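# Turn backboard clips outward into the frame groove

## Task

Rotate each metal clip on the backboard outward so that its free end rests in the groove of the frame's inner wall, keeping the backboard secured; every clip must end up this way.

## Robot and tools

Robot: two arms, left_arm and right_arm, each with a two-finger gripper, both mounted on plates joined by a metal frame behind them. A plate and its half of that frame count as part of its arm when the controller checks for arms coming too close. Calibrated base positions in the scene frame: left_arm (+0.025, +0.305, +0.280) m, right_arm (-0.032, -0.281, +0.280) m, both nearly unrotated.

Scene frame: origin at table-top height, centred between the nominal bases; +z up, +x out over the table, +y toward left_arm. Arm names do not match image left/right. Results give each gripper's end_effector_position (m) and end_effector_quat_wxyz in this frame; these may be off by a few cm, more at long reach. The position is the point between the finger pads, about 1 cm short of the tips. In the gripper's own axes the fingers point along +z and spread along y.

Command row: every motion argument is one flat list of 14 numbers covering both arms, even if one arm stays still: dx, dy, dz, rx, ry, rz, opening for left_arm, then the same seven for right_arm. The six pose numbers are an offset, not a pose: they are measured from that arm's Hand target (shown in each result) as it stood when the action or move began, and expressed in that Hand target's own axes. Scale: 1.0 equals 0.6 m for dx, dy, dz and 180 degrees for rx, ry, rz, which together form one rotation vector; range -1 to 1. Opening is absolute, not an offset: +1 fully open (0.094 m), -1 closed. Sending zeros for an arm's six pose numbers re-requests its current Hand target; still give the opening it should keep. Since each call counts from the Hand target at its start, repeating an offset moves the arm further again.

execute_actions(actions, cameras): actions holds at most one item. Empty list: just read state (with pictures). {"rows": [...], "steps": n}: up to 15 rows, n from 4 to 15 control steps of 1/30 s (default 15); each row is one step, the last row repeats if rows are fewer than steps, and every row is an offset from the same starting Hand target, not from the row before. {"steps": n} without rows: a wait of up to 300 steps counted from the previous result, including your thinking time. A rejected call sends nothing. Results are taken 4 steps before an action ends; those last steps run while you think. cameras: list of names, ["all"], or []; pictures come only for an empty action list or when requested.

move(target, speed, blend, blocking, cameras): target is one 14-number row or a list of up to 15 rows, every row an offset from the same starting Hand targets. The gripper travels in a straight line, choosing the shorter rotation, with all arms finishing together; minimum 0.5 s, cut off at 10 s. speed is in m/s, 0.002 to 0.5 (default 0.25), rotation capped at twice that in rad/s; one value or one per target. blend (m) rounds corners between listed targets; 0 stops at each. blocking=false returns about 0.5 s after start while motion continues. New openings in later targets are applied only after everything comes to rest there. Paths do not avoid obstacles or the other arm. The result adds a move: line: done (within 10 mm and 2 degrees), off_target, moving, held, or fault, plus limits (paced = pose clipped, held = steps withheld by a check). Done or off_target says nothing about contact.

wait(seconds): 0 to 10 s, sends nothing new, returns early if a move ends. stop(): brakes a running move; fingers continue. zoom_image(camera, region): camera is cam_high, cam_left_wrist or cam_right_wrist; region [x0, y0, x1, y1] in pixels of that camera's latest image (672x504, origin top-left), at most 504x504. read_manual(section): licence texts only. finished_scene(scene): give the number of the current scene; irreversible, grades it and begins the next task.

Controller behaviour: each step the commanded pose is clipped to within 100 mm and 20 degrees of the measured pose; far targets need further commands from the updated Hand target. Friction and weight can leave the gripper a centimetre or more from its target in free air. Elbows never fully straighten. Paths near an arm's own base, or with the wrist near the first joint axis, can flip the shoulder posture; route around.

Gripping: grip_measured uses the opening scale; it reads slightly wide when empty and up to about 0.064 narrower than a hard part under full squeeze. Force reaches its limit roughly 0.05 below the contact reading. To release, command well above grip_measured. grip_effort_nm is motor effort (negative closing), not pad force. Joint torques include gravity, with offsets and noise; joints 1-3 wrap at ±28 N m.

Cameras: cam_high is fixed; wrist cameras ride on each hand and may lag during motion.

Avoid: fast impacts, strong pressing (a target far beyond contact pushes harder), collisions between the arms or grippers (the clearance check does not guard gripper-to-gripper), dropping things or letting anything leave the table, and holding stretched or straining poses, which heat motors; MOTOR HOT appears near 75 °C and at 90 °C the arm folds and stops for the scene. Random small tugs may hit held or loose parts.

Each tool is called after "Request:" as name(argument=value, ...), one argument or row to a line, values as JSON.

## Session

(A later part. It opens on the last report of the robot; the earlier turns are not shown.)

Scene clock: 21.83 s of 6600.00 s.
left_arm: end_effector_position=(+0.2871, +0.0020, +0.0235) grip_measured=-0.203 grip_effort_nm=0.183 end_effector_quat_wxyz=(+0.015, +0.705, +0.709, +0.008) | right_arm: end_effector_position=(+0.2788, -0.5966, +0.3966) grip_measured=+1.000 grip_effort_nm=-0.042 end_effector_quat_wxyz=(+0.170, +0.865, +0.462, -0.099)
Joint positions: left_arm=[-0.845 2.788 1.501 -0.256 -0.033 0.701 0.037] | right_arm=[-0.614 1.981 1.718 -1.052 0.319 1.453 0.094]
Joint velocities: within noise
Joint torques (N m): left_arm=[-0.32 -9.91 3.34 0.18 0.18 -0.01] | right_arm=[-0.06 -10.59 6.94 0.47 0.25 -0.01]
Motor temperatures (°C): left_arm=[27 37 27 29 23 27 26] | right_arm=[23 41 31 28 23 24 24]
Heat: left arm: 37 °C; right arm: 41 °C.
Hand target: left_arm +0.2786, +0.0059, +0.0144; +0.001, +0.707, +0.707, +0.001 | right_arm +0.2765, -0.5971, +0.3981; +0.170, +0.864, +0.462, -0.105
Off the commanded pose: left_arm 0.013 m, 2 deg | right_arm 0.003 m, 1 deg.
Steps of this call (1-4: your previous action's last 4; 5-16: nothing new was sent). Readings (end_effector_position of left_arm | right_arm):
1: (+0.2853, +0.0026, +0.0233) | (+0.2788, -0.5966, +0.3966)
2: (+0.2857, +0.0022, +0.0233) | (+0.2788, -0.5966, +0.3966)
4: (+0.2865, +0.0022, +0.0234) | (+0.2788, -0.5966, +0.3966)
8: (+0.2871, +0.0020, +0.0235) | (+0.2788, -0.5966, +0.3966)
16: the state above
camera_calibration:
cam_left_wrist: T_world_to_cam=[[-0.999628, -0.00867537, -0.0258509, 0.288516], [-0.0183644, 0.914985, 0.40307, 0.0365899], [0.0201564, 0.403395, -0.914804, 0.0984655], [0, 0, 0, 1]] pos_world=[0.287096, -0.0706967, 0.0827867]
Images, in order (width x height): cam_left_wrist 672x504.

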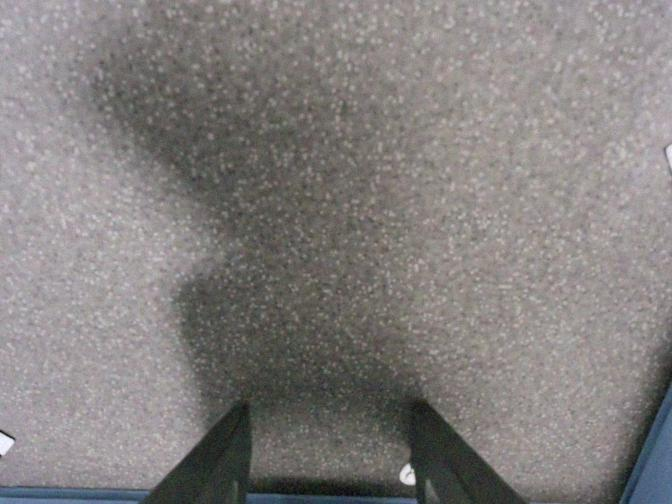

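Request:
execute_actions(
  actions=[
    {"rows":[[0,0,0,0,0,0,-0.16,0,0,0,0,0,0,1],[0,0,0,0,0,0,-0.12,0,0,0,0,0,0,1],[0,0,0,0,0,0,-0.08,0,0,0,0,0,0,1],[0,0,0,0,0,0,-0.04,0,0,0,0,0,0,1],[0,0,0,0,0,0,0,0,0,0,0,0,0,1],[0,0,0,0,0,0,0.04,0,0,0,0,0,0,1]],"steps":12},
  ],
)

Request:
wait(
  seconds=0.4,
  cameras=["cam_left_wrist"],
)

Request:
zoom_image(
  camera="cam_left_wrist",
  region=[290, 380, 490, 504],
)

Scene clock: 22.40 s of 6600.00 s.
left_arm: end_effector_position=(+0.2885, +0.0008, +0.0238) grip_measured=+0.036 grip_effort_nm=0.178 end_effector_quat_wxyz=(+0.018, +0.705, +0.709, +0.009) | right_arm: end_effector_position=(+0.2788, -0.5966, +0.3966) grip_measured=+1.000 grip_effort_nm=-0.037 end_effector_quat_wxyz=(+0.170, +0.865, +0.462, -0.099)
Joint positions: left_arm=[-0.845 2.788 1.503 -0.253 -0.034 0.701 0.049] | right_arm=[-0.614 1.981 1.718 -1.052 0.319 1.453 0.094]
Joint velocities: within noise
Joint torques (N m): left_arm=[-0.32 -9.96 3.21 0.16 0.2 -0.01] | right_arm=[-0.1 -10.61 6.83 0.42 0.27 -0.06]
Motor temperatures (°C): left_arm=[27 37 27 29 23 27 26] | right_arm=[23 41 31 28 23 24 24]
Heat: left arm: 37 °C; right arm: 41 °C.
Hand target: left_arm +0.2785, +0.0060, +0.0144; +0.000, +0.707, +0.707, +0.001 | right_arm +0.2765, -0.5971, +0.3981; +0.170, +0.864, +0.462, -0.105
Steps of this call (1-9: nothing new was sent; 10-17: this action's first 8). Readings (end_effector_position of left_arm | right_arm):
10: (+0.2872, +0.0020, +0.0235) | (+0.2788, -0.5966, +0.3966)
11: (+0.2875, +0.0019, +0.0235) | (+0.2788, -0.5966, +0.3966)
13: (+0.2878, +0.0016, +0.0235) | (+0.2788, -0.5966, +0.3966)
17: the state above

Scene clock: 22.93 s of 6600.00 s.
left_arm: end_effector_position=(+0.2885, +0.0008, +0.0238) grip_measured=+0.037 grip_effort_nm=0.183 end_effector_quat_wxyz=(+0.018, +0.705, +0.709, +0.009) | right_arm: end_effector_position=(+0.2788, -0.5966, +0.3966) grip_measured=+1.000 grip_effort_nm=-0.037 end_effector_quat_wxyz=(+0.170, +0.865, +0.462, -0.099)
Joint positions: left_arm=[-0.845 2.788 1.503 -0.253 -0.034 0.701 0.049] | right_arm=[-0.614 1.981 1.718 -1.052 0.319 1.453 0.094]
Joint velocities: within noise
Joint torques (N m): left_arm=[-0.29 -9.96 3.19 0.16 0.2 -0.01] | right_arm=[-0.03 -10.55 6.86 0.45 0.28 -0.03]
Motor temperatures (°C): left_arm=[27 37 27 29 23 27 26] | right_arm=[23 41 31 28 23 24 24]
Heat: left arm: 37 °C; right arm: 41 °C.
Hand target: left_arm +0.2785, +0.0060, +0.0144; +0.000, +0.707, +0.707, +0.001 | right_arm +0.2765, -0.5971, +0.3981; +0.170, +0.864, +0.462, -0.105
Off the commanded pose: left_arm 0.014 m, 2 deg | right_arm 0.003 m, 1 deg.
Steps of this call (1-4: your previous action's last 4; 5-16: nothing new was sent). Readings (end_effector_position of left_arm | right_arm):
1: (+0.2885, +0.0008, +0.0238) | (+0.2788, -0.5966, +0.3966)
2: (+0.2885, +0.0008, +0.0238) | (+0.2788, -0.5966, +0.3966)
4: (+0.2885, +0.0008, +0.0238) | (+0.2788, -0.5966, +0.3966)
8: (+0.2885, +0.0008, +0.0238) | (+0.2788, -0.5966, +0.3966)
16: the state above
camera_calibration:
cam_left_wrist: T_world_to_cam=[[-0.999497, -0.00888268, -0.0304471, 0.289925], [-0.0203326, 0.916217, 0.400167, 0.0381836], [0.0243416, 0.400585, -0.915936, 0.0979861], [0, 0, 0, 1]] pos_world=[0.28817, -0.0716609, 0.0832966]
Images, in order (width x height): cam_left_wrist 672x504.

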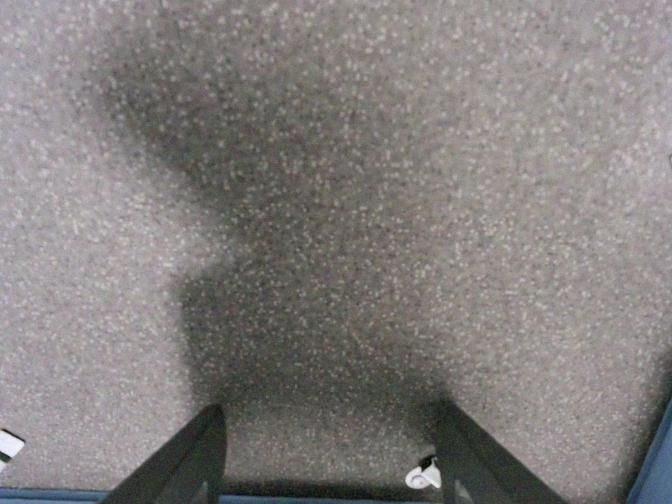

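Scaled by 2.520 from the camera's 672x504 image, which has a finer 960x720 frame.

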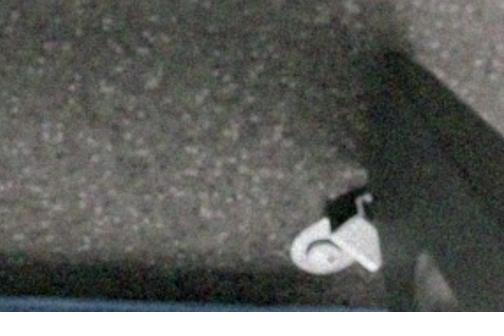

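Request:
move(
  target=[
    [0,0,-0.03,0,0,0,-0.1,0,0,0,0,0,0,1],
    [-0.01,0,-0.08,0,0,0,-0.9,0,0,0,0,0,0,1],
  ],
  speed=0.15,
  blend=0.01,
  cameras=["cam_left_wrist"],
)

Scene clock: 24.67 s of 6600.00 s.
left_arm: end_effector_position=(+0.2812, +0.0028, +0.0546) grip_measured=-0.897 grip_effort_nm=-0.120 end_effector_quat_wxyz=(+0.000, +0.708, +0.706, +0.006) | right_arm: end_effector_position=(+0.2788, -0.5966, +0.3966) grip_measured=+1.000 grip_effort_nm=-0.032 end_effector_quat_wxyz=(+0.170, +0.865, +0.462, -0.099)
Joint positions: left_arm=[-0.853 2.692 1.464 -0.344 -0.026 0.701 0.005] | right_arm=[-0.614 1.981 1.718 -1.052 0.319 1.453 0.094]
Joint velocities: within noise
Joint torques (N m): left_arm=[-0.61 -14.26 2.43 0.08 0.11 -0.11] | right_arm=[0.01 -10.65 6.91 0.44 0.26 -0.06]
Motor temperatures (°C): left_arm=[27 38 27 29 23 27 26] | right_arm=[23 42 31 28 23 24 24]
Heat: left arm: 38 °C; right arm: 42 °C.
Hand target: left_arm +0.2786, -0.0001, +0.0624; +0.001, +0.707, +0.707, +0.000 | right_arm +0.2765, -0.5971, +0.3981; +0.170, +0.864, +0.462, -0.105
Off the commanded pose: left_arm 0.009 m, 1 deg | right_arm 0.003 m, 1 deg.
Kept back: nothing.
move: done; blend cut to 0.0088 m at target 1
camera_calibration:
cam_left_wrist: T_world_to_cam=[[-0.999998, 0.0000726582, -0.00175323, 0.282134], [-0.000668879, 0.907922, 0.419138, 0.0174062], [0.00162225, 0.419139, -0.907921, 0.131532], [0, 0, 0, 1]] pos_world=[0.281932, -0.0709543, 0.11262]
Images, in order (width x height): cam_left_wrist 672x504.

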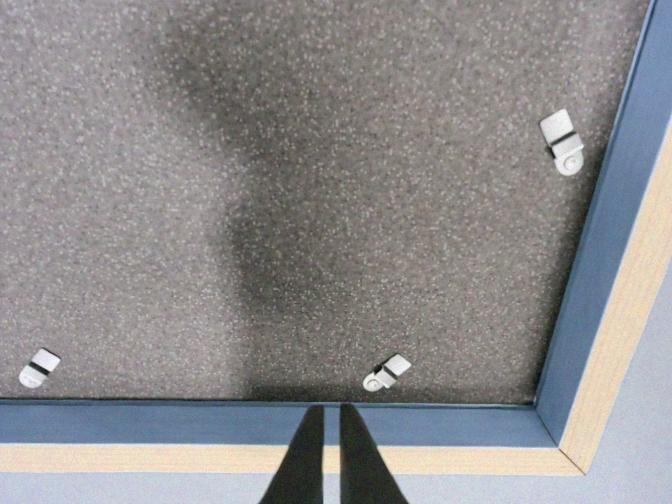

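Request:
move(
  target=[
    [-0.002,-0.038,0,0,0,-0.5,-0.9,0,0,0,0,0,0,1],
    [-0.002,-0.038,0.055,0,0,-0.5,-0.9,0,0,0,0,0,0,1],
  ],
  speed=[0.5,0.15],
  cameras=["cam_left_wrist"],
)

Scene clock: 27.67 s of 6600.00 s.
left_arm: end_effector_position=(+0.2522, +0.0058, +0.0316) grip_measured=-0.897 grip_effort_nm=-0.120 end_effector_quat_wxyz=(-0.007, +0.002, +1.000, +0.007) | right_arm: end_effector_position=(+0.2788, -0.5966, +0.3966) grip_measured=+1.000 grip_effort_nm=-0.032 end_effector_quat_wxyz=(+0.170, +0.865, +0.462, -0.099)
Joint positions: left_arm=[-0.898 2.738 1.414 -0.269 -0.01 -0.914 0.005] | right_arm=[-0.614 1.981 1.718 -1.052 0.319 1.453 0.094]
Joint velocities: within noise
Joint torques (N m): left_arm=[-0.66 -10.76 3.9 0.3 -0.06 -0.1] | right_arm=[0.06 -10.54 6.95 0.41 0.28 -0.01]
Motor temperatures (°C): left_arm=[27 38 27 29 23 27 26] | right_arm=[23 42 31 28 23 24 24]
Heat: left arm: 38 °C; right arm: 42 °C.
Hand target: left_arm +0.2558, -0.0013, +0.0294; +0.001, +0.000, +1.000, +0.000 | right_arm +0.2765, -0.5971, +0.3981; +0.170, +0.864, +0.462, -0.105
Off the commanded pose: left_arm 0.008 m, 1 deg | right_arm 0.003 m, 1 deg.
Kept back: nothing.
move: done
camera_calibration:
cam_left_wrist: T_world_to_cam=[[-0.00172545, -0.999979, -0.00628086, 0.00727087], [-0.904898, -0.00111197, 0.425628, 0.257346], [-0.425626, 0.00641793, -0.904877, 0.219449], [0, 0, 0, 1]] pos_world=[0.326288, 0.00614846, 0.0890862]
Images, in order (width x height): cam_left_wrist 672x504.

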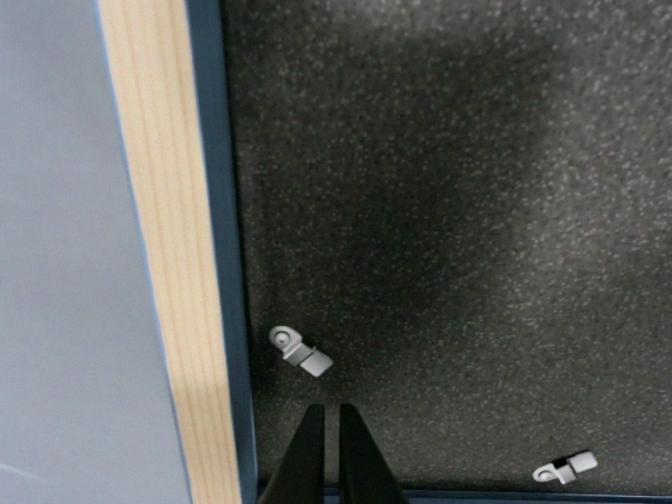

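Request:
move(
  target=[
    [-0.0078,-0.0087,-0.015,0,0,0,-0.9,0,0,0,0,0,0,1],
    [-0.0078,-0.0087,0.023,0,0,0,-0.9,0,0,0,0,0,0,1],
  ],
  speed=0.12,
  cameras=["cam_left_wrist"],
)

Scene clock: 28.80 s of 6600.00 s.
left_arm: end_effector_position=(+0.2626, -0.0081, +0.0232) grip_measured=-0.897 grip_effort_nm=-0.120 end_effector_quat_wxyz=(+0.001, +0.002, +1.000, -0.005) | right_arm: end_effector_position=(+0.2788, -0.5966, +0.3966) grip_measured=+1.000 grip_effort_nm=-0.037 end_effector_quat_wxyz=(+0.170, +0.865, +0.462, -0.099)
Joint positions: left_arm=[-0.898 2.784 1.485 -0.265 -0.01 -0.915 0.005] | right_arm=[-0.614 1.981 1.718 -1.052 0.319 1.453 0.094]
Joint velocities: within noise
Joint torques (N m): left_arm=[-0.5 -9.94 3.66 0.25 -0.06 -0.11] | right_arm=[-0.1 -10.54 6.93 0.45 0.29 -0.03]
Motor temperatures (°C): left_arm=[27 38 27 29 23 27 26] | right_arm=[23 42 31 28 23 24 24]
Heat: left arm: 38 °C; right arm: 42 °C.
Hand target: left_arm +0.2605, -0.0065, +0.0156; +0.001, +0.000, +1.000, +0.000 | right_arm +0.2765, -0.5971, +0.3981; +0.170, +0.864, +0.462, -0.105
Off the commanded pose: left_arm 0.008 m, 1 deg | right_arm 0.003 m, 1 deg.
Kept back: nothing.
move: done
camera_calibration:
cam_left_wrist: T_world_to_cam=[[-0.000277975, -0.999855, 0.0170343, -0.00753192], [-0.912347, 0.00722772, 0.409353, 0.272724], [-0.409417, -0.0154274, -0.912217, 0.212176], [0, 0, 0, 1]] pos_world=[0.335685, -0.00622866, 0.0820384]
Images, in order (width x height): cam_left_wrist 672x504.

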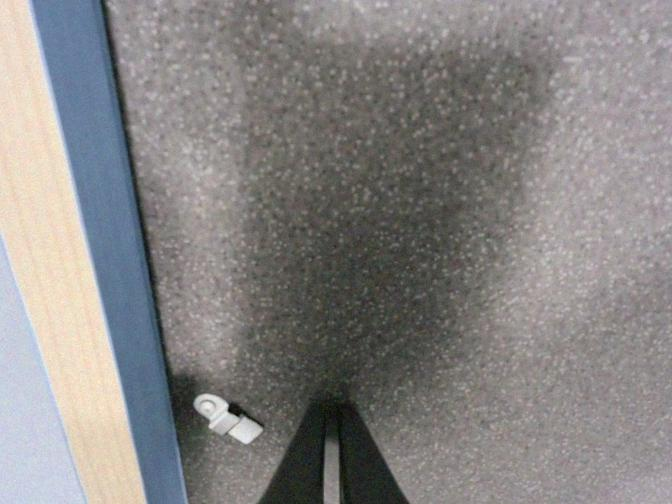

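Request:
move(
  target=[
    [0.0058,0.0058,-0.03,0,0,0,-0.9,0,0,0,0,0,0,1],
    [0.0058,0.0058,0.001,0,0,0,-0.9,0,0,0,0,0,0,1],
  ],
  speed=0.12,
  cameras=["cam_left_wrist"],
)

Scene clock: 29.73 s of 6600.00 s.
left_arm: end_effector_position=(+0.2562, +0.0003, +0.0231) grip_measured=-0.897 grip_effort_nm=-0.120 end_effector_quat_wxyz=(-0.004, +0.002, +1.000, +0.003) | right_arm: end_effector_position=(+0.2788, -0.5966, +0.3966) grip_measured=+1.000 grip_effort_nm=-0.037 end_effector_quat_wxyz=(+0.170, +0.865, +0.462, -0.099)
Joint positions: left_arm=[-0.898 2.773 1.453 -0.261 -0.01 -0.915 0.005] | right_arm=[-0.614 1.981 1.718 -1.052 0.319 1.453 0.094]
Joint velocities: within noise
Joint torques (N m): left_arm=[-0.64 -9.46 4.01 0.37 -0.06 -0.11] | right_arm=[0.09 -10.48 6.87 0.43 0.31 -0.04]
Motor temperatures (°C): left_arm=[27 38 27 29 23 27 26] | right_arm=[23 42 31 28 23 24 24]
Heat: left arm: 38 °C; right arm: 42 °C.
Hand target: left_arm +0.2570, -0.0030, +0.0150; +0.001, +0.000, +1.000, +0.000 | right_arm +0.2765, -0.5971, +0.3981; +0.170, +0.864, +0.462, -0.105
Off the commanded pose: left_arm 0.009 m, 1 deg | right_arm 0.003 m, 1 deg.
Kept back: nothing.
move: done
camera_calibration:
cam_left_wrist: T_world_to_cam=[[-0.0000413376, -0.999998, 0.00218287, 0.001098], [-0.907644, 0.000953761, 0.41974, 0.265461], [-0.419741, -0.00196392, -0.907642, 0.212092], [0, 0, 0, 1]] pos_world=[0.329968, 0.00126134, 0.0810769]
Images, in order (width x height): cam_left_wrist 672x504.

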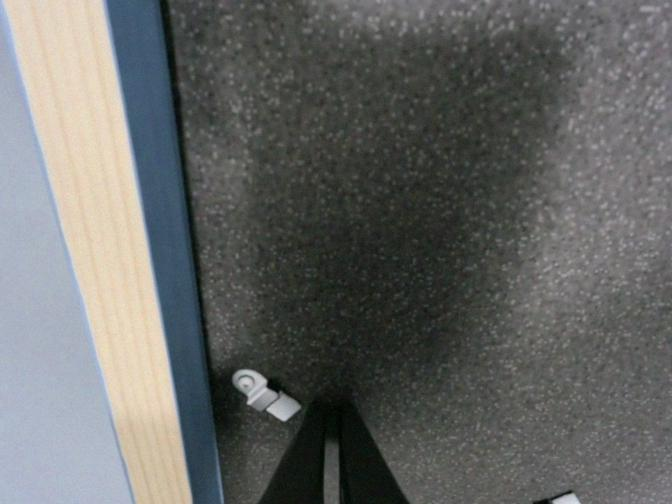

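Request:
execute_actions(
  actions=[
    {"rows":[[0,0,0,0,0,0,-0.85,0,0,0,0,0,0,1],[0,0,0,0,0,0,-0.79,0,0,0,0,0,0,1],[0,0,0,0,0,0,-0.73,0,0,0,0,0,0,1],[0,0,0,0,0,0,-0.67,0,0,0,0,0,0,1],[0,0,0,0,0,0,-0.61,0,0,0,0,0,0,1],[0,0,0,0,0,0,-0.55,0,0,0,0,0,0,1],[0,0,0,0,0,0,-0.49,0,0,0,0,0,0,1],[0,0,0,0,0,0,-0.43,0,0,0,0,0,0,1],[0,0,0,0,0,0,-0.37,0,0,0,0,0,0,1],[0,0,0,0,0,0,-0.31,0,0,0,0,0,0,1],[0,0,0,0,0,0,-0.25,0,0,0,0,0,0,1],[0,0,0,0,0,0,-0.19,0,0,0,0,0,0,1],[0,0,0,0,0,0,-0.13,0,0,0,0,0,0,1],[0,0,0,0,0,0,-0.07,0,0,0,0,0,0,1],[0,0,0,0,0,0,0,0,0,0,0,0,0,1]],"steps":15},
  ],
)

Request:
wait(
  seconds=0.3,
  cameras=["cam_left_wrist"],
)

Request:
zoom_image(
  camera="cam_left_wrist",
  region=[150, 330, 350, 500],
)

Scene clock: 30.53 s of 6600.00 s.
left_arm: end_effector_position=(+0.2585, -0.0089, +0.0237) grip_measured=-0.283 grip_effort_nm=0.081 end_effector_quat_wxyz=(+0.001, +0.004, +1.000, -0.011) | right_arm: end_effector_position=(+0.2788, -0.5966, +0.3966) grip_measured=+1.000 grip_effort_nm=-0.032 end_effector_quat_wxyz=(+0.170, +0.865, +0.462, -0.099)
Joint positions: left_arm=[-0.904 2.775 1.461 -0.241 -0.002 -0.915 0.034] | right_arm=[-0.614 1.981 1.718 -1.052 0.319 1.453 0.094]
Joint velocities: left_arm=[-0.037 0.002 0.037 -0.037 0.022 -0.051 0.067] | right_arm=[within noise]
Joint torques (N m): left_arm=[-0.12 -9.72 3.26 0.16 -0.15 -0.12] | right_arm=[-0.01 -10.44 7.01 0.44 0.29 0]
Motor temperatures (°C): left_arm=[27 38 27 29 23 27 26] | right_arm=[23 42 31 28 23 24 24]
Heat: left arm: 38 °C; right arm: 42 °C.
Hand target: left_arm +0.2570, -0.0030, +0.0150; +0.001, +0.000, +1.000, +0.000 | right_arm +0.2765, -0.5971, +0.3981; +0.170, +0.864, +0.462, -0.105
Steps of this call (1-13: nothing new was sent; 14-24: this action's first 11). Readings (end_effector_position of left_arm | right_arm):
14: (+0.2563, +0.0002, +0.0231) | (+0.2788, -0.5966, +0.3966)
15: (+0.2564, +0.0000, +0.0231) | (+0.2788, -0.5966, +0.3966)
17: (+0.2572, -0.0019, +0.0232) | (+0.2788, -0.5966, +0.3966)
21: (+0.2584, -0.0060, +0.0234) | (+0.2788, -0.5966, +0.3966)
24: the state above

Scene clock: 30.97 s of 6600.00 s.
left_arm: end_effector_position=(+0.2596, -0.0117, +0.0240) grip_measured=-0.003 grip_effort_nm=0.183 end_effector_quat_wxyz=(+0.003, +0.005, +1.000, -0.016) | right_arm: end_effector_position=(+0.2788, -0.5966, +0.3966) grip_measured=+1.000 grip_effort_nm=-0.027 end_effector_quat_wxyz=(+0.170, +0.865, +0.462, -0.099)
Joint positions: left_arm=[-0.905 2.775 1.464 -0.233 0.001 -0.915 0.047] | right_arm=[-0.614 1.981 1.718 -1.052 0.319 1.453 0.094]
Joint velocities: within noise
Joint torques (N m): left_arm=[-0.1 -9.74 3.22 0.18 -0.18 -0.11] | right_arm=[-0.14 -10.56 7.02 0.43 0.3 0]
Motor temperatures (°C): left_arm=[27 38 27 29 23 26 26] | right_arm=[23 42 31 28 23 24 24]
Heat: left arm: 38 °C; right arm: 42 °C.
Hand target: left_arm +0.2570, -0.0029, +0.0150; +0.001, +0.000, +1.000, +0.000 | right_arm +0.2765, -0.5971, +0.3981; +0.170, +0.864, +0.462, -0.105
Off the commanded pose: left_arm 0.013 m, 2 deg | right_arm 0.003 m, 1 deg.
Steps of this call (1-4: your previous action's last 4; 5-13: nothing new was sent). Readings (end_effector_position of left_arm | right_arm):
1: (+0.2586, -0.0097, +0.0237) | (+0.2788, -0.5966, +0.3966)
2: (+0.2589, -0.0104, +0.0238) | (+0.2788, -0.5966, +0.3966)
4: (+0.2594, -0.0113, +0.0239) | (+0.2788, -0.5966, +0.3966)
8: (+0.2596, -0.0117, +0.0240) | (+0.2788, -0.5966, +0.3966)
13: the state above
camera_calibration:
cam_left_wrist: T_world_to_cam=[[-0.00640504, -0.999232, 0.0386575, -0.0100358], [-0.913298, 0.021589, 0.406719, 0.270222], [-0.407241, -0.0327008, -0.912735, 0.210847], [0, 0, 0, 1]] pos_world=[0.332595, -0.00896709, 0.0829309]
Images, in order (width x height): cam_left_wrist 672x504.

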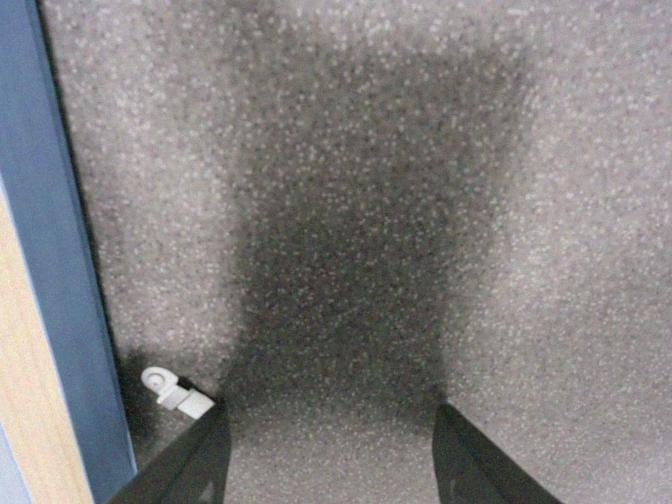

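Scaled by 2.520 from the camera's 672x504 image, which has a finer 960x720 frame.

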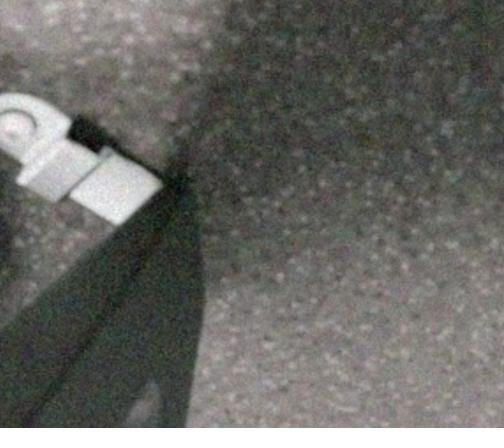

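Request:
execute_actions(
  actions=[
    {"rows":[[0.001,0.002,0,0,0,0,0.0,0,0,0,0,0,0,1],[0.002,0.004,0,0,0,0,0.02,0,0,0,0,0,0,1],[0.003,0.006,0,0,0,0,0.04,0,0,0,0,0,0,1],[0.004,0.008,0,0,0,0,0.06,0,0,0,0,0,0,1],[0.005,0.01,0,0,0,0,0.08,0,0,0,0,0,0,1],[0.006,0.012,0,0,0,0,0.1,0,0,0,0,0,0,1],[0.007,0.014,0,0,0,0,0.12,0,0,0,0,0,0,1],[0.008,0.016,0,0,0,0,0.14,0,0,0,0,0,0,1],[0.008,0.018,0,0,0,0,0.17,0,0,0,0,0,0,1],[0.008,0.02,0,0,0,0,0.2,0,0,0,0,0,0,1]],"steps":15},
  ],
)

Request:
wait(
  seconds=0.3,
  cameras=["cam_left_wrist"],
)

Request:
zoom_image(
  camera="cam_left_wrist",
  region=[100, 330, 350, 500],
)

Scene clock: 31.70 s of 6600.00 s.
left_arm: end_effector_position=(+0.2592, -0.0145, +0.0241) grip_measured=+0.194 grip_effort_nm=0.188 end_effector_quat_wxyz=(+0.007, +0.005, +1.000, -0.030) | right_arm: end_effector_position=(+0.2788, -0.5966, +0.3966) grip_measured=+1.000 grip_effort_nm=-0.037 end_effector_quat_wxyz=(+0.170, +0.865, +0.462, -0.099)
Joint positions: left_arm=[-0.905 2.767 1.439 -0.189 0.012 -0.916 0.056] | right_arm=[-0.614 1.981 1.718 -1.052 0.319 1.453 0.094]
Joint velocities: left_arm=[0.017 -0.037 -0.11 0.168 0.007 -0.022 0.006] | right_arm=[within noise]
Joint torques (N m): left_arm=[0.55 -10.66 0.7 0.04 -0.31 -0.04] | right_arm=[0.1 -10.47 6.99 0.42 0.3 -0.02]
Motor temperatures (°C): left_arm=[27 38 27 29 23 26 26] | right_arm=[23 43 31 28 23 24 24]
Heat: left arm: 38 °C; right arm: 43 °C.
Hand target: left_arm +0.2523, +0.0089, +0.0151; +0.001, +0.000, +1.000, +0.000 | right_arm +0.2765, -0.5971, +0.3981; +0.170, +0.864, +0.462, -0.105
Steps of this call (1-11: nothing new was sent; 12-22: this action's first 11). Readings (end_effector_position of left_arm | right_arm):
12: (+0.2597, -0.0117, +0.0240) | (+0.2788, -0.5966, +0.3966)
13: (+0.2598, -0.0119, +0.0240) | (+0.2788, -0.5966, +0.3966)
15: (+0.2598, -0.0125, +0.0240) | (+0.2788, -0.5966, +0.3966)
19: (+0.2593, -0.0136, +0.0238) | (+0.2788, -0.5966, +0.3966)
22: the state above

Scene clock: 32.13 s of 6600.00 s.
left_arm: end_effector_position=(+0.2593, -0.0147, +0.0242) grip_measured=+0.197 grip_effort_nm=0.193 end_effector_quat_wxyz=(+0.008, +0.005, +0.999, -0.032) | right_arm: end_effector_position=(+0.2788, -0.5966, +0.3966) grip_measured=+1.000 grip_effort_nm=-0.032 end_effector_quat_wxyz=(+0.170, +0.865, +0.462, -0.099)
Joint positions: left_arm=[-0.905 2.765 1.432 -0.179 0.012 -0.916 0.056] | right_arm=[-0.614 1.981 1.718 -1.052 0.319 1.453 0.094]
Joint velocities: within noise
Joint torques (N m): left_arm=[0.57 -10.66 0.76 0.14 -0.29 -0.05] | right_arm=[0.06 -10.54 6.95 0.45 0.32 -0.03]
Motor temperatures (°C): left_arm=[27 38 27 29 23 26 26] | right_arm=[23 43 31 28 23 24 24]
Heat: left arm: 38 °C; right arm: 43 °C.
Hand target: left_arm +0.2522, +0.0089, +0.0150; +0.001, +0.000, +1.000, +0.000 | right_arm +0.2765, -0.5971, +0.3981; +0.170, +0.864, +0.462, -0.105
Off the commanded pose: left_arm 0.027 m, 4 deg | right_arm 0.003 m, 1 deg.
Steps of this call (1-4: your previous action's last 4; 5-13: nothing new was sent). Readings (end_effector_position of left_arm | right_arm):
1: (+0.2592, -0.0146, +0.0242) | (+0.2788, -0.5966, +0.3966)
2: (+0.2593, -0.0147, +0.0242) | (+0.2788, -0.5966, +0.3966)
4: (+0.2593, -0.0148, +0.0242) | (+0.2788, -0.5966, +0.3966)
8: (+0.2593, -0.0147, +0.0242) | (+0.2788, -0.5966, +0.3966)
13: the state above
camera_calibration:
cam_left_wrist: T_world_to_cam=[[-0.007055, -0.997423, 0.0713963, -0.0137288], [-0.917671, 0.0348234, 0.395811, 0.271499], [-0.397277, -0.0627259, -0.915552, 0.207843], [0, 0, 0, 1]] pos_world=[0.331622, -0.0101108, 0.083809]
Images, in order (width x height): cam_left_wrist 672x504.

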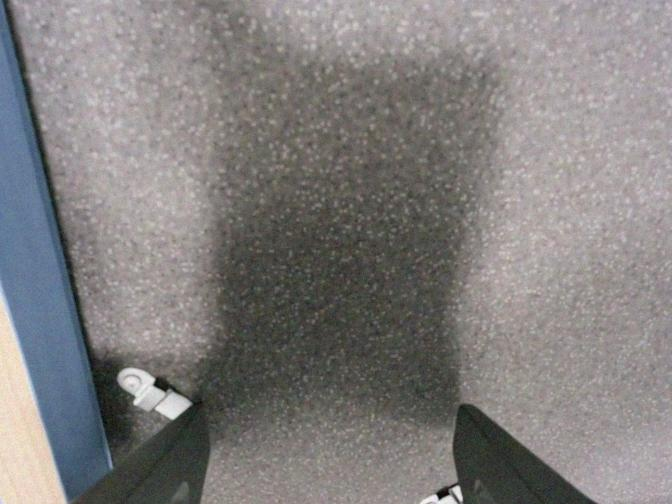

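Scaled by 2.016 from the camera's 672x504 image, which has a finer 960x720 frame.

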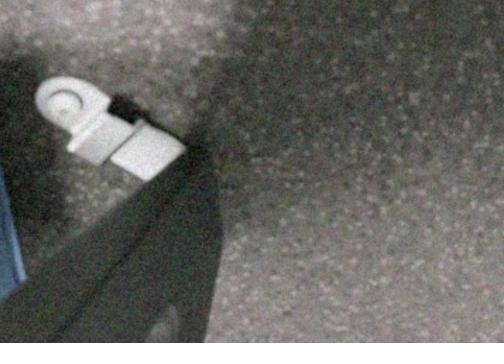

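Request:
move(
  target=[
    [0,-0.02,-0.04,0,0,0,-0.2,0,0,0,0,0,0,1],
    [-0.0247,-0.01,-0.06,0,0,-0.1667,-0.9,0,0,0,0,0,0,1],
  ],
  speed=[0.1,0.25],
  cameras=["cam_left_wrist"],
)

Scene clock: 35.83 s of 6600.00 s.
left_arm: end_effector_position=(+0.2605, +0.0049, +0.0395) grip_measured=-0.897 grip_effort_nm=-0.120 end_effector_quat_wxyz=(-0.007, -0.253, +0.968, +0.003) | right_arm: end_effector_position=(+0.2788, -0.5966, +0.3966) grip_measured=+1.000 grip_effort_nm=-0.032 end_effector_quat_wxyz=(+0.170, +0.865, +0.462, -0.099)
Joint positions: left_arm=[-0.879 2.717 1.42 -0.286 -0.003 -1.41 0.005] | right_arm=[-0.614 1.981 1.718 -1.052 0.319 1.453 0.094]
Joint velocities: within noise
Joint torques (N m): left_arm=[0.12 -14.83 2.47 0.05 -0.13 -0.13] | right_arm=[-0.05 -10.55 7.01 0.42 0.32 -0.06]
Motor temperatures (°C): left_arm=[27 39 27 29 23 26 26] | right_arm=[23 43 31 28 23 24 24]
Heat: left arm: 39 °C; right arm: 43 °C.
Hand target: left_arm +0.2670, +0.0031, +0.0510; +0.001, -0.259, +0.966, +0.000 | right_arm +0.2765, -0.5971, +0.3981; +0.170, +0.864, +0.462, -0.105
Off the commanded pose: left_arm 0.013 m, 1 deg | right_arm 0.003 m, 1 deg.
Kept back: nothing.
move: off_target (left_arm); target 2's new opening was sent with left_arm's hand 0.013 m and 1 deg from that target
camera_calibration:
cam_left_wrist: T_world_to_cam=[[0.491507, -0.870872, -0.00185454, -0.122833], [-0.78856, -0.445953, 0.423437, 0.233467], [-0.369586, -0.20666, -0.905924, 0.216637], [0, 0, 0, 1]] pos_world=[0.324542, 0.0419142, 0.0971703]
Images, in order (width x height): cam_left_wrist 672x504.

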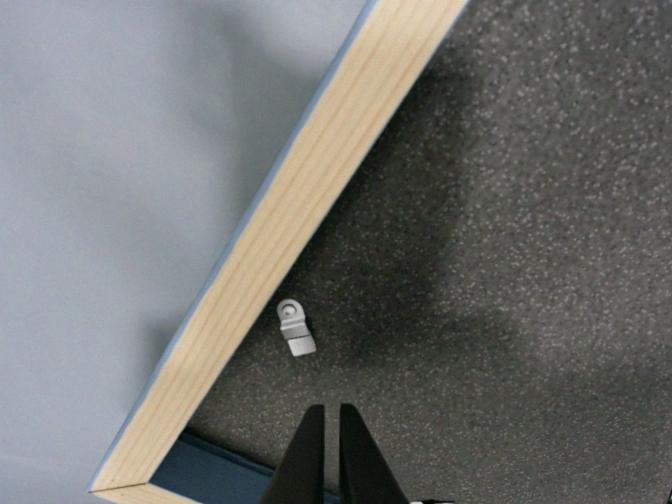

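Request:
move(
  target=[
    [-0.0128,-0.0028,-0.01,0,0,-0.111,-0.9,0,0,0,0,0,0,1],
    [-0.0128,-0.0028,0.0583,0,0,-0.111,-0.9,0,0,0,0,0,0,1],
  ],
  speed=[0.25,0.12],
  cameras=["cam_left_wrist"],
)

Scene clock: 37.93 s of 6600.00 s.
left_arm: end_effector_position=(+0.2720, +0.0016, +0.0232) grip_measured=-0.897 grip_effort_nm=-0.115 end_effector_quat_wxyz=(-0.004, -0.416, +0.910, -0.004) | right_arm: end_effector_position=(+0.2788, -0.5966, +0.3966) grip_measured=+1.000 grip_effort_nm=-0.027 end_effector_quat_wxyz=(+0.170, +0.865, +0.462, -0.099)
Joint positions: left_arm=[-0.861 2.781 1.48 -0.265 -0.003 -1.738 0.005] | right_arm=[-0.614 1.981 1.718 -1.052 0.319 1.453 0.094]
Joint velocities: within noise
Joint torques (N m): left_arm=[0.27 -10 3.71 0.28 -0.13 -0.11] | right_arm=[0.05 -10.69 7.05 0.41 0.27 -0.05]
Motor temperatures (°C): left_arm=[27 40 27 29 23 26 26] | right_arm=[23 43 31 28 23 24 24]
Heat: left arm: 40 °C; right arm: 43 °C.
Hand target: left_arm +0.2745, +0.0054, +0.0160; +0.001, -0.423, +0.906, +0.000 | right_arm +0.2765, -0.5971, +0.3981; +0.170, +0.864, +0.462, -0.105
Off the commanded pose: left_arm 0.009 m, 1 deg | right_arm 0.003 m, 1 deg.
Kept back: nothing.
move: done
camera_calibration:
cam_left_wrist: T_world_to_cam=[[0.758064, -0.652082, 0.0113163, -0.204562], [-0.594693, -0.684015, 0.422449, 0.195659], [-0.267731, -0.326973, -0.906316, 0.178001], [0, 0, 0, 1]] pos_world=[0.319084, 0.0586441, 0.0809839]
Images, in order (width x height): cam_left_wrist 672x504.

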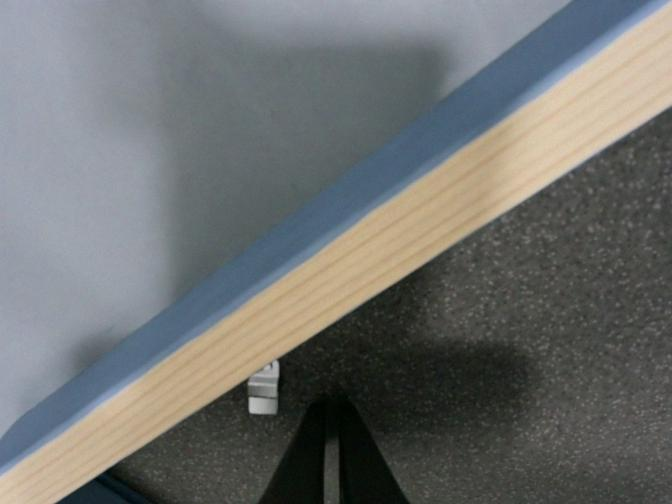

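Request:
move(
  target=[
    [-0.0108,0.0067,-0.03,0,0,0,-0.9,0,0,0,0,0,0,1],
    [-0.0108,0.0067,0.0,0,0,0,-0.9,0,0,0,0,0,0,1],
  ],
  speed=[0.12,0.12],
  cameras=["cam_left_wrist"],
)

Scene clock: 39.57 s of 6600.00 s.
left_arm: end_effector_position=(+0.2713, +0.0111, +0.0233) grip_measured=-0.897 grip_effort_nm=-0.115 end_effector_quat_wxyz=(-0.006, -0.423, +0.906, +0.000) | right_arm: end_effector_position=(+0.2788, -0.5966, +0.3966) grip_measured=+1.000 grip_effort_nm=-0.032 end_effector_quat_wxyz=(+0.170, +0.865, +0.462, -0.099)
Joint positions: left_arm=[-0.846 2.771 1.448 -0.253 -0.002 -1.739 0.005] | right_arm=[-0.614 1.981 1.718 -1.052 0.319 1.453 0.094]
Joint velocities: left_arm=[-0.007 0.012 -0.012 -0.154 0.007 -0.007 -0.002] | right_arm=[within noise]
Joint torques (N m): left_arm=[0.27 -9.76 3.82 0.33 -0.15 0.01] | right_arm=[-0.08 -10.51 6.97 0.43 0.29 -0.02]
Motor temperatures (°C): left_arm=[27 39 27 29 23 26 26] | right_arm=[23 43 31 28 23 24 24]
Heat: left arm: 39 °C; right arm: 43 °C.
Hand target: left_arm +0.2757, +0.0128, +0.0161; +0.001, -0.422, +0.906, +0.000 | right_arm +0.2765, -0.5971, +0.3981; +0.170, +0.864, +0.462, -0.105
Off the commanded pose: left_arm 0.009 m, 1 deg | right_arm 0.003 m, 1 deg.
Kept back: nothing.
move: done
camera_calibration:
cam_left_wrist: T_world_to_cam=[[0.767893, -0.640574, 0.0022031, -0.200368], [-0.581316, -0.695404, 0.422476, 0.19815], [-0.269095, -0.325697, -0.906371, 0.181304], [0, 0, 0, 1]] pos_world=[0.317837, 0.0684946, 0.0810569]
Images, in order (width x height): cam_left_wrist 672x504.

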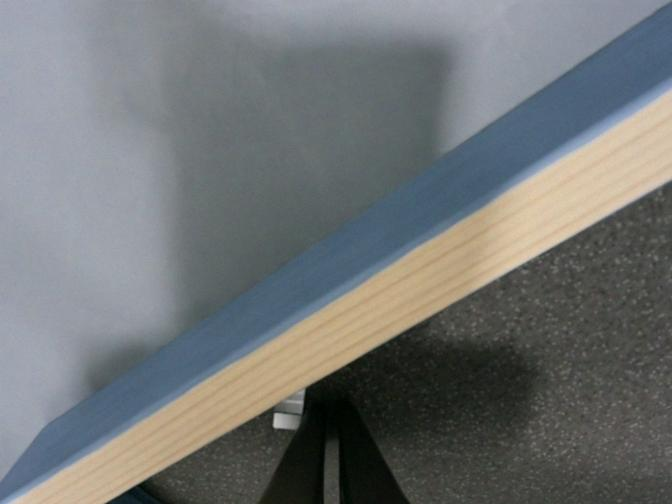

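Request:
execute_actions(
  actions=[
    {"rows":[[0,0,0,0,0,0,-0.82,0,0,0,0,0,0,1],[0,0,0,0,0,0,-0.74,0,0,0,0,0,0,1],[0,0,0,0,0,0,-0.66,0,0,0,0,0,0,1],[0,0,0,0,0,0,-0.58,0,0,0,0,0,0,1],[0,0,0,0,0,0,-0.5,0,0,0,0,0,0,1],[0,0,0,0,0,0,-0.42,0,0,0,0,0,0,1],[0,0,0,0,0,0,-0.34,0,0,0,0,0,0,1],[0,0,0,0,0,0,-0.26,0,0,0,0,0,0,1],[0,0,0,0,0,0,-0.18,0,0,0,0,0,0,1],[0,0,0,0,0,0,-0.1,0,0,0,0,0,0,1],[0,0,0,0,0,0,-0.02,0,0,0,0,0,0,1]],"steps":15},
  ],
)

Request:
wait(
  seconds=0.3,
  cameras=["cam_left_wrist"],
)

Request:
zoom_image(
  camera="cam_left_wrist",
  region=[100, 330, 350, 504],
)

Scene clock: 40.27 s of 6600.00 s.
left_arm: end_effector_position=(+0.2787, +0.0032, +0.0240) grip_measured=-0.064 grip_effort_nm=0.051 end_effector_quat_wxyz=(+0.000, -0.423, +0.906, -0.018) | right_arm: end_effector_position=(+0.2788, -0.5966, +0.3966) grip_measured=+1.000 grip_effort_nm=-0.032 end_effector_quat_wxyz=(+0.170, +0.865, +0.462, -0.099)
Joint positions: left_arm=[-0.846 2.772 1.456 -0.223 -0.005 -1.739 0.044] | right_arm=[-0.614 1.981 1.718 -1.052 0.319 1.453 0.094]
Joint velocities: left_arm=[0.007 0.017 0.012 0.037 -0.022 0.007 0.09] | right_arm=[within noise]
Joint torques (N m): left_arm=[0.25 -9.96 3.1 0.06 -0.13 0.01] | right_arm=[-0.1 -10.51 6.99 0.44 0.29 0.01]
Motor temperatures (°C): left_arm=[27 39 27 29 23 26 26] | right_arm=[23 43 31 28 23 24 24]
Heat: left arm: 39 °C; right arm: 43 °C.
Hand target: left_arm +0.2757, +0.0129, +0.0161; +0.001, -0.422, +0.906, +0.000 | right_arm +0.2765, -0.5971, +0.3981; +0.170, +0.864, +0.462, -0.105
Steps of this call (1-10: nothing new was sent; 11-21: this action's first 11). Readings (end_effector_position of left_arm | right_arm):
11: (+0.2713, +0.0111, +0.0233) | (+0.2788, -0.5966, +0.3966)
12: (+0.2720, +0.0102, +0.0233) | (+0.2788, -0.5966, +0.3966)
14: (+0.2739, +0.0082, +0.0234) | (+0.2788, -0.5966, +0.3966)
18: (+0.2770, +0.0051, +0.0237) | (+0.2788, -0.5966, +0.3966)
21: the state above

Scene clock: 40.70 s of 6600.00 s.
left_arm: end_effector_position=(+0.2791, +0.0028, +0.0240) grip_measured=-0.023 grip_effort_nm=0.173 end_effector_quat_wxyz=(+0.001, -0.423, +0.906, -0.018) | right_arm: end_effector_position=(+0.2788, -0.5966, +0.3966) grip_measured=+1.000 grip_effort_nm=-0.037 end_effector_quat_wxyz=(+0.170, +0.865, +0.462, -0.099)
Joint positions: left_arm=[-0.846 2.772 1.457 -0.221 -0.005 -1.739 0.046] | right_arm=[-0.614 1.981 1.718 -1.052 0.319 1.453 0.094]
Joint velocities: within noise
Joint torques (N m): left_arm=[0.27 -9.99 3.23 0.11 -0.11 0.01] | right_arm=[0.1 -10.59 7.04 0.42 0.29 0]
Motor temperatures (°C): left_arm=[27 39 27 29 23 26 26] | right_arm=[23 43 31 28 23 24 24]
Heat: left arm: 39 °C; right arm: 43 °C.
Hand target: left_arm +0.2756, +0.0130, +0.0161; +0.001, -0.422, +0.906, +0.000 | right_arm +0.2765, -0.5971, +0.3981; +0.170, +0.864, +0.462, -0.105
Off the commanded pose: left_arm 0.013 m, 2 deg | right_arm 0.003 m, 1 deg.
Steps of this call (1-4: your previous action's last 4; 5-13: nothing new was sent). Readings (end_effector_position of left_arm | right_arm):
1: (+0.2789, +0.0029, +0.0240) | (+0.2788, -0.5966, +0.3966)
2: (+0.2790, +0.0028, +0.0240) | (+0.2788, -0.5966, +0.3966)
4: (+0.2791, +0.0028, +0.0240) | (+0.2788, -0.5966, +0.3966)
8: (+0.2791, +0.0028, +0.0240) | (+0.2788, -0.5966, +0.3966)
13: the state above
camera_calibration:
cam_left_wrist: T_world_to_cam=[[0.767668, -0.639528, 0.0411134, -0.212575], [-0.592699, -0.684129, 0.42506, 0.199735], [-0.243711, -0.350673, -0.904231, 0.174318], [0, 0, 0, 1]] pos_world=[0.324053, 0.0618249, 0.0814638]
Images, in order (width x height): cam_left_wrist 672x504.

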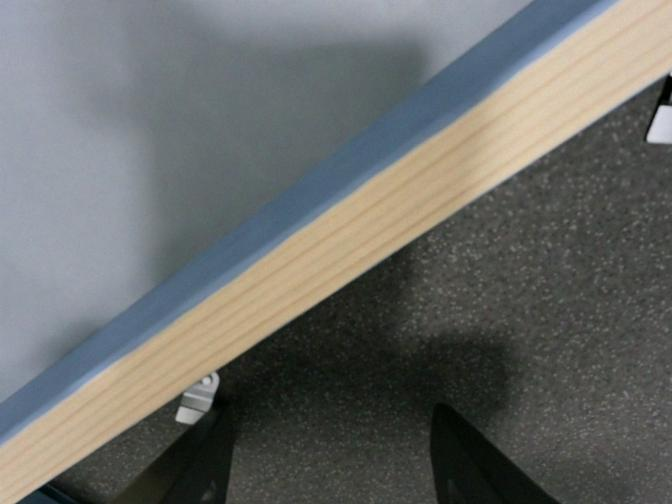

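Scaled by 2.016 from the camera's 672x504 image, which has a finer 960x720 frame.

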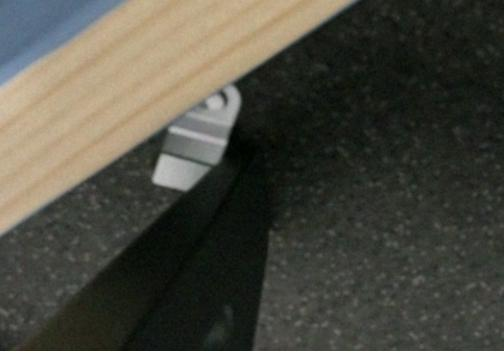

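Request:
execute_actions(
  actions=[
    {"rows":[[0,0,0,0,0,0,0.06,0,0,0,0,0,0,1],[0,0,0,0,0,0,0.12,0,0,0,0,0,0,1],[0,0,0,0,0,0,0.18,0,0,0,0,0,0,1],[0,0,0,0,0,0,0.24,0,0,0,0,0,0,1],[0,0,0,0,0,0,0.3,0,0,0,0,0,0,1],[0,0,0,0,0,0,0.36,0,0,0,0,0,0,1],[0,0,0,0,0,0,0.42,0,0,0,0,0,0,1]],"steps":15},
  ],
)

Request:
wait(
  seconds=0.3,
  cameras=["cam_left_wrist"],
)

Request:
zoom_image(
  camera="cam_left_wrist",
  region=[50, 330, 300, 504],
)

Scene clock: 41.27 s of 6600.00 s.
left_arm: end_effector_position=(+0.2810, +0.0007, +0.0244) grip_measured=+0.417 grip_effort_nm=0.183 end_effector_quat_wxyz=(+0.002, -0.423, +0.906, -0.023) | right_arm: end_effector_position=(+0.2788, -0.5966, +0.3966) grip_measured=+1.000 grip_effort_nm=-0.037 end_effector_quat_wxyz=(+0.170, +0.865, +0.462, -0.099)
Joint positions: left_arm=[-0.846 2.772 1.459 -0.214 -0.005 -1.739 0.067] | right_arm=[-0.614 1.981 1.718 -1.052 0.319 1.453 0.094]
Joint velocities: within noise
Joint torques (N m): left_arm=[0.24 -10.03 3.07 0.06 -0.1 0.01] | right_arm=[0.03 -10.65 7.04 0.43 0.3 -0.04]
Motor temperatures (°C): left_arm=[27 39 27 29 23 26 26] | right_arm=[23 43 31 28 23 24 24]
Heat: left arm: 39 °C; right arm: 43 °C.
Hand target: left_arm +0.2757, +0.0129, +0.0161; +0.001, -0.422, +0.906, +0.000 | right_arm +0.2765, -0.5971, +0.3981; +0.170, +0.864, +0.462, -0.105
Steps of this call (1-6: nothing new was sent; 7-17: this action's first 11). Readings (end_effector_position of left_arm | right_arm):
7: (+0.2792, +0.0027, +0.0240) | (+0.2788, -0.5966, +0.3966)
8: (+0.2795, +0.0024, +0.0240) | (+0.2788, -0.5966, +0.3966)
10: (+0.2798, +0.0019, +0.0241) | (+0.2788, -0.5966, +0.3966)
14: (+0.2808, +0.0009, +0.0243) | (+0.2788, -0.5966, +0.3966)
17: the state above

Scene clock: 41.70 s of 6600.00 s.
left_arm: end_effector_position=(+0.2810, +0.0007, +0.0244) grip_measured=+0.417 grip_effort_nm=0.178 end_effector_quat_wxyz=(+0.002, -0.423, +0.906, -0.023) | right_arm: end_effector_position=(+0.2788, -0.5966, +0.3966) grip_measured=+1.000 grip_effort_nm=-0.037 end_effector_quat_wxyz=(+0.170, +0.865, +0.462, -0.099)
Joint positions: left_arm=[-0.846 2.772 1.459 -0.214 -0.005 -1.739 0.067] | right_arm=[-0.614 1.981 1.718 -1.052 0.319 1.453 0.094]
Joint velocities: within noise
Joint torques (N m): left_arm=[0.24 -10.02 3.11 0.06 -0.1 0.01] | right_arm=[-0.06 -10.54 6.98 0.44 0.26 -0.03]
Motor temperatures (°C): left_arm=[27 39 27 29 23 26 26] | right_arm=[23 43 31 28 23 24 24]
Heat: left arm: 39 °C; right arm: 43 °C.
Hand target: left_arm +0.2757, +0.0129, +0.0161; +0.001, -0.422, +0.906, +0.000 | right_arm +0.2765, -0.5971, +0.3981; +0.170, +0.864, +0.462, -0.105
Off the commanded pose: left_arm 0.016 m, 3 deg | right_arm 0.003 m, 1 deg.
Steps of this call (1-4: your previous action's last 4; 5-13: nothing new was sent). Readings (end_effector_position of left_arm | right_arm):
1: (+0.2810, +0.0007, +0.0244) | (+0.2788, -0.5966, +0.3966)
2: (+0.2810, +0.0007, +0.0244) | (+0.2788, -0.5966, +0.3966)
4: (+0.2810, +0.0007, +0.0244) | (+0.2788, -0.5966, +0.3966)
8: (+0.2810, +0.0007, +0.0244) | (+0.2788, -0.5966, +0.3966)
13: the state above
camera_calibration:
cam_left_wrist: T_world_to_cam=[[0.767464, -0.639094, 0.0505641, -0.215608], [-0.595351, -0.681229, 0.426009, 0.199968], [-0.237814, -0.357051, -0.903305, 0.172692], [0, 0, 0, 1]] pos_world=[0.325592, 0.0600901, 0.0817076]
Images, in order (width x height): cam_left_wrist 672x504.

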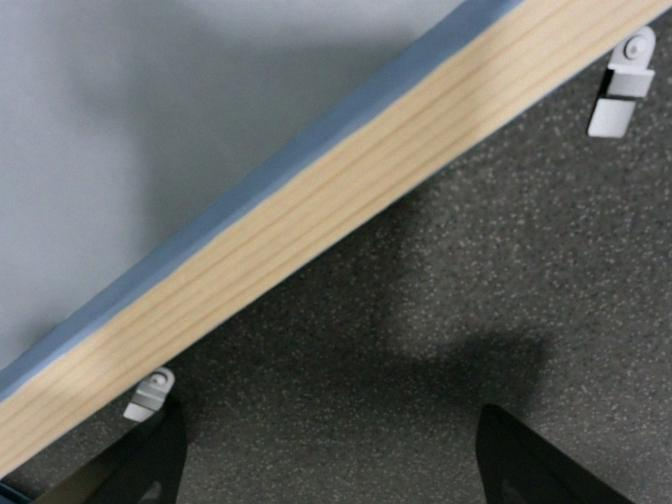

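Scaled by 2.016 from the camera's 672x504 image, which has a finer 960x720 frame.

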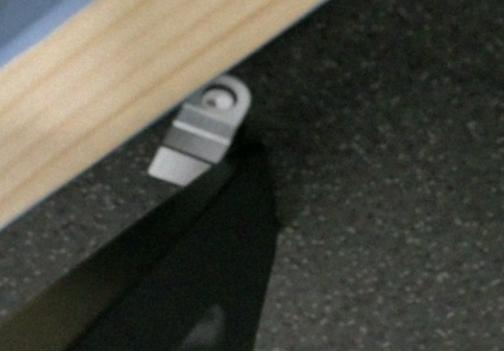

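Request:
move(
  target=[
    [0,0,-0.035,0,0,0,0.1,0,0,0,0,0,0,1],
    [0.0037,0.0485,-0.085,0,0,0.278,0.1,0,0,0,0,0,0,1],
  ],
  speed=[0.15,0.4],
  cameras=["cam_left_wrist","cam_high"],
)

Scene clock: 45.03 s of 6600.00 s.
left_arm: end_effector_position=(+0.2460, +0.0367, +0.0577) grip_measured=+0.103 grip_effort_nm=-0.110 end_effector_quat_wxyz=(-0.013, -0.007, +1.000, +0.011) | right_arm: end_effector_position=(+0.2788, -0.5966, +0.3966) grip_measured=+1.000 grip_effort_nm=-0.032 end_effector_quat_wxyz=(+0.170, +0.865, +0.462, -0.099)
Joint positions: left_arm=[-0.858 2.606 1.243 -0.242 -0.007 -0.892 0.052] | right_arm=[-0.614 1.981 1.718 -1.052 0.319 1.453 0.094]
Joint velocities: within noise
Joint torques (N m): left_arm=[-0.5 -13.83 1.7 0.28 -0.09 0.02] | right_arm=[0.03 -10.39 6.99 0.45 0.27 -0.03]
Motor temperatures (°C): left_arm=[27 40 27 29 23 26 26] | right_arm=[23 44 31 28 23 24 24]
Heat: left arm: 40 °C; right arm: 44 °C.
Hand target: left_arm +0.2517, +0.0300, +0.0670; +0.001, +0.001, +1.000, +0.000 | right_arm +0.2765, -0.5971, +0.3981; +0.170, +0.864, +0.462, -0.105
Off the commanded pose: left_arm 0.013 m, 2 deg | right_arm 0.003 m, 1 deg.
Kept back: nothing.
move: off_target (left_arm)
camera_calibration:
cam_left_wrist: T_world_to_cam=[[0.0167474, -0.99975, -0.014782, 0.0343346], [-0.899971, -0.0215139, 0.435418, 0.239659], [-0.435628, 0.00601121, -0.900107, 0.242508], [0, 0, 0, 1]] pos_world=[0.320754, 0.0380243, 0.114439]
Images, in order (width x height): cam_high 672x504, cam_left_wrist 672x504.

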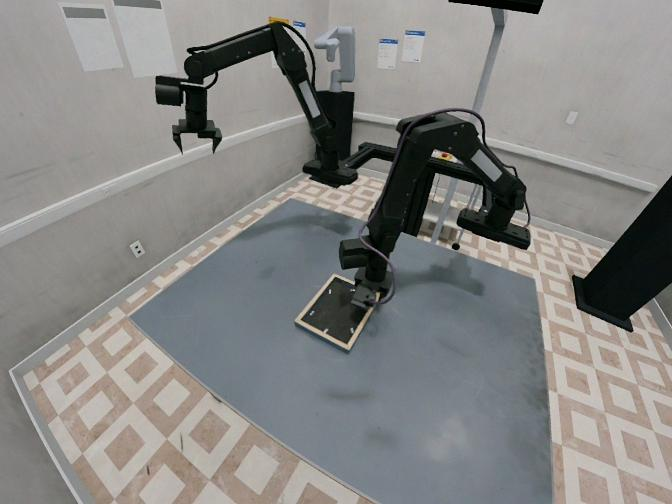

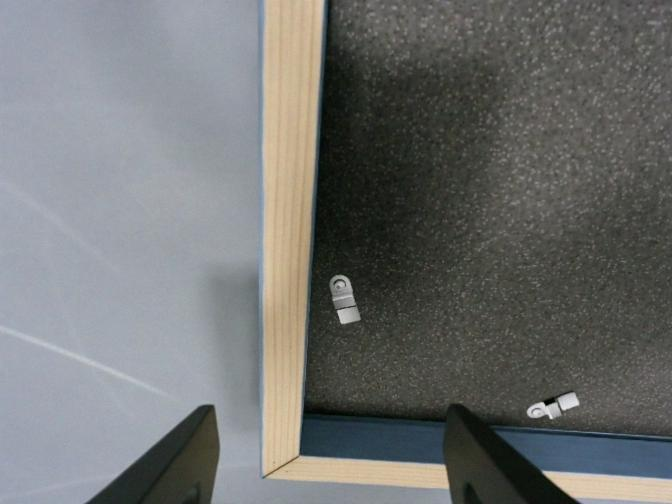

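Request:
move(
  target=[-0.0022,0.0267,0.045,0,0,0,0.05,0,0,0,0,0,0,1],
  speed=0.15,
  cameras=["cam_left_wrist"],
)

Scene clock: 46.37 s of 6600.00 s.
left_arm: end_effector_position=(+0.2550, +0.0407, +0.0456) grip_measured=+0.053 grip_effort_nm=-0.120 end_effector_quat_wxyz=(+0.000, -0.003, +1.000, -0.005) | right_arm: end_effector_position=(+0.2788, -0.5966, +0.3966) grip_measured=+1.000 grip_effort_nm=-0.037 end_effector_quat_wxyz=(+0.170, +0.865, +0.462, -0.099)
Joint positions: left_arm=[-0.83 2.636 1.222 -0.15 -0.007 -0.856 0.049] | right_arm=[-0.614 1.981 1.718 -1.052 0.319 1.453 0.094]
Joint velocities: within noise
Joint torques (N m): left_arm=[-0.02 -9.61 1.73 0.35 -0.09 0.03] | right_arm=[-0.1 -10.41 6.93 0.41 0.27 0]
Motor temperatures (°C): left_arm=[27 40 27 29 23 26 26] | right_arm=[23 44 31 28 23 24 24]
Heat: left arm: 40 °C; right arm: 44 °C.
Hand target: left_arm +0.2533, +0.0458, +0.0401; +0.001, +0.001, +1.000, +0.000 | right_arm +0.2765, -0.5971, +0.3981; +0.170, +0.864, +0.462, -0.105
Off the commanded pose: left_arm 0.008 m, 1 deg | right_arm 0.003 m, 1 deg.
Kept back: nothing.
move: done
camera_calibration:
cam_left_wrist: T_world_to_cam=[[0.00888579, -0.999799, 0.0179652, 0.0384683], [-0.9115, -0.000710441, 0.411301, 0.256341], [-0.411205, -0.02003, -0.911323, 0.23079], [0, 0, 0, 1]] pos_world=[0.328215, 0.0432654, 0.1042]
Images, in order (width x height): cam_left_wrist 672x504.

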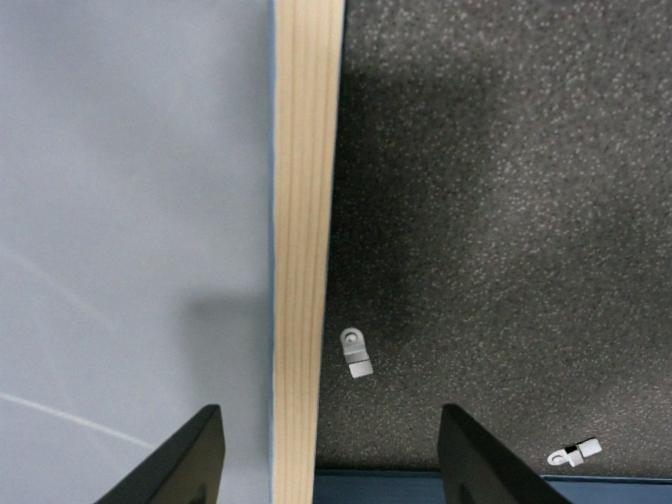

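Request:
move(
  target=[
    [0.0047,0.0145,0.0,0,0,0,0.05,0,0,0,0,0,0,1],
    [0.0047,0.0145,0.04,0,0,0,0.05,0,0,0,0,0,0,1],
  ],
  speed=0.1,
  cameras=["cam_left_wrist"],
)

Request:
zoom_image(
  camera="cam_left_wrist",
  region=[180, 330, 480, 504],
)

Scene clock: 47.47 s of 6600.00 s.
left_arm: end_effector_position=(+0.2471, +0.0539, +0.0227) grip_measured=+0.053 grip_effort_nm=-0.115 end_effector_quat_wxyz=(-0.005, -0.001, +1.000, +0.000) | right_arm: end_effector_position=(+0.2788, -0.5966, +0.3966) grip_measured=+1.000 grip_effort_nm=-0.037 end_effector_quat_wxyz=(+0.170, +0.865, +0.462, -0.099)
Joint positions: left_arm=[-0.821 2.702 1.206 -0.082 -0.006 -0.843 0.049] | right_arm=[-0.614 1.981 1.718 -1.052 0.319 1.453 0.094]
Joint velocities: within noise
Joint torques (N m): left_arm=[0.17 -8.62 2.71 0.37 -0.1 0.04] | right_arm=[-0.18 -10.48 7.06 0.47 0.3 -0.03]
Motor temperatures (°C): left_arm=[27 40 27 29 23 26 26] | right_arm=[23 44 31 28 23 24 24]
Heat: left arm: 40 °C; right arm: 44 °C.
Hand target: left_arm +0.2505, +0.0546, +0.0161; +0.001, +0.001, +1.000, +0.000 | right_arm +0.2765, -0.5971, +0.3981; +0.170, +0.864, +0.462, -0.105
Off the commanded pose: left_arm 0.007 m, 1 deg | right_arm 0.003 m, 1 deg.
Kept back: nothing.
move: done
camera_calibration:
cam_left_wrist: T_world_to_cam=[[0.00576831, -0.999953, 0.00776431, 0.0531972], [-0.907137, -0.00196528, 0.420831, 0.25732], [-0.420796, -0.00947077, -0.907106, 0.208728], [0, 0, 0, 1]] pos_world=[0.32095, 0.0556772, 0.0806367]
Images, in order (width x height): cam_left_wrist 672x504.

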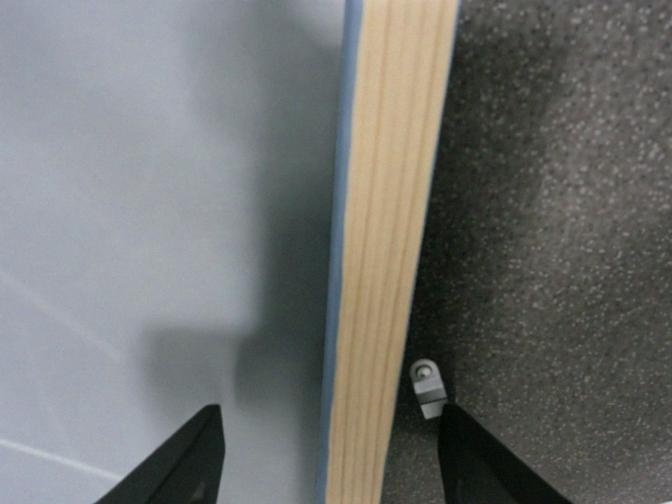

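Scaled by 1.680 from the camera's 672x504 image, which has a finer 960x720 frame.

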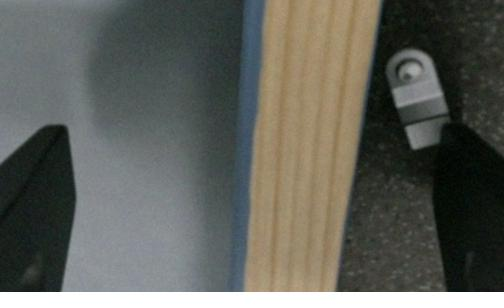

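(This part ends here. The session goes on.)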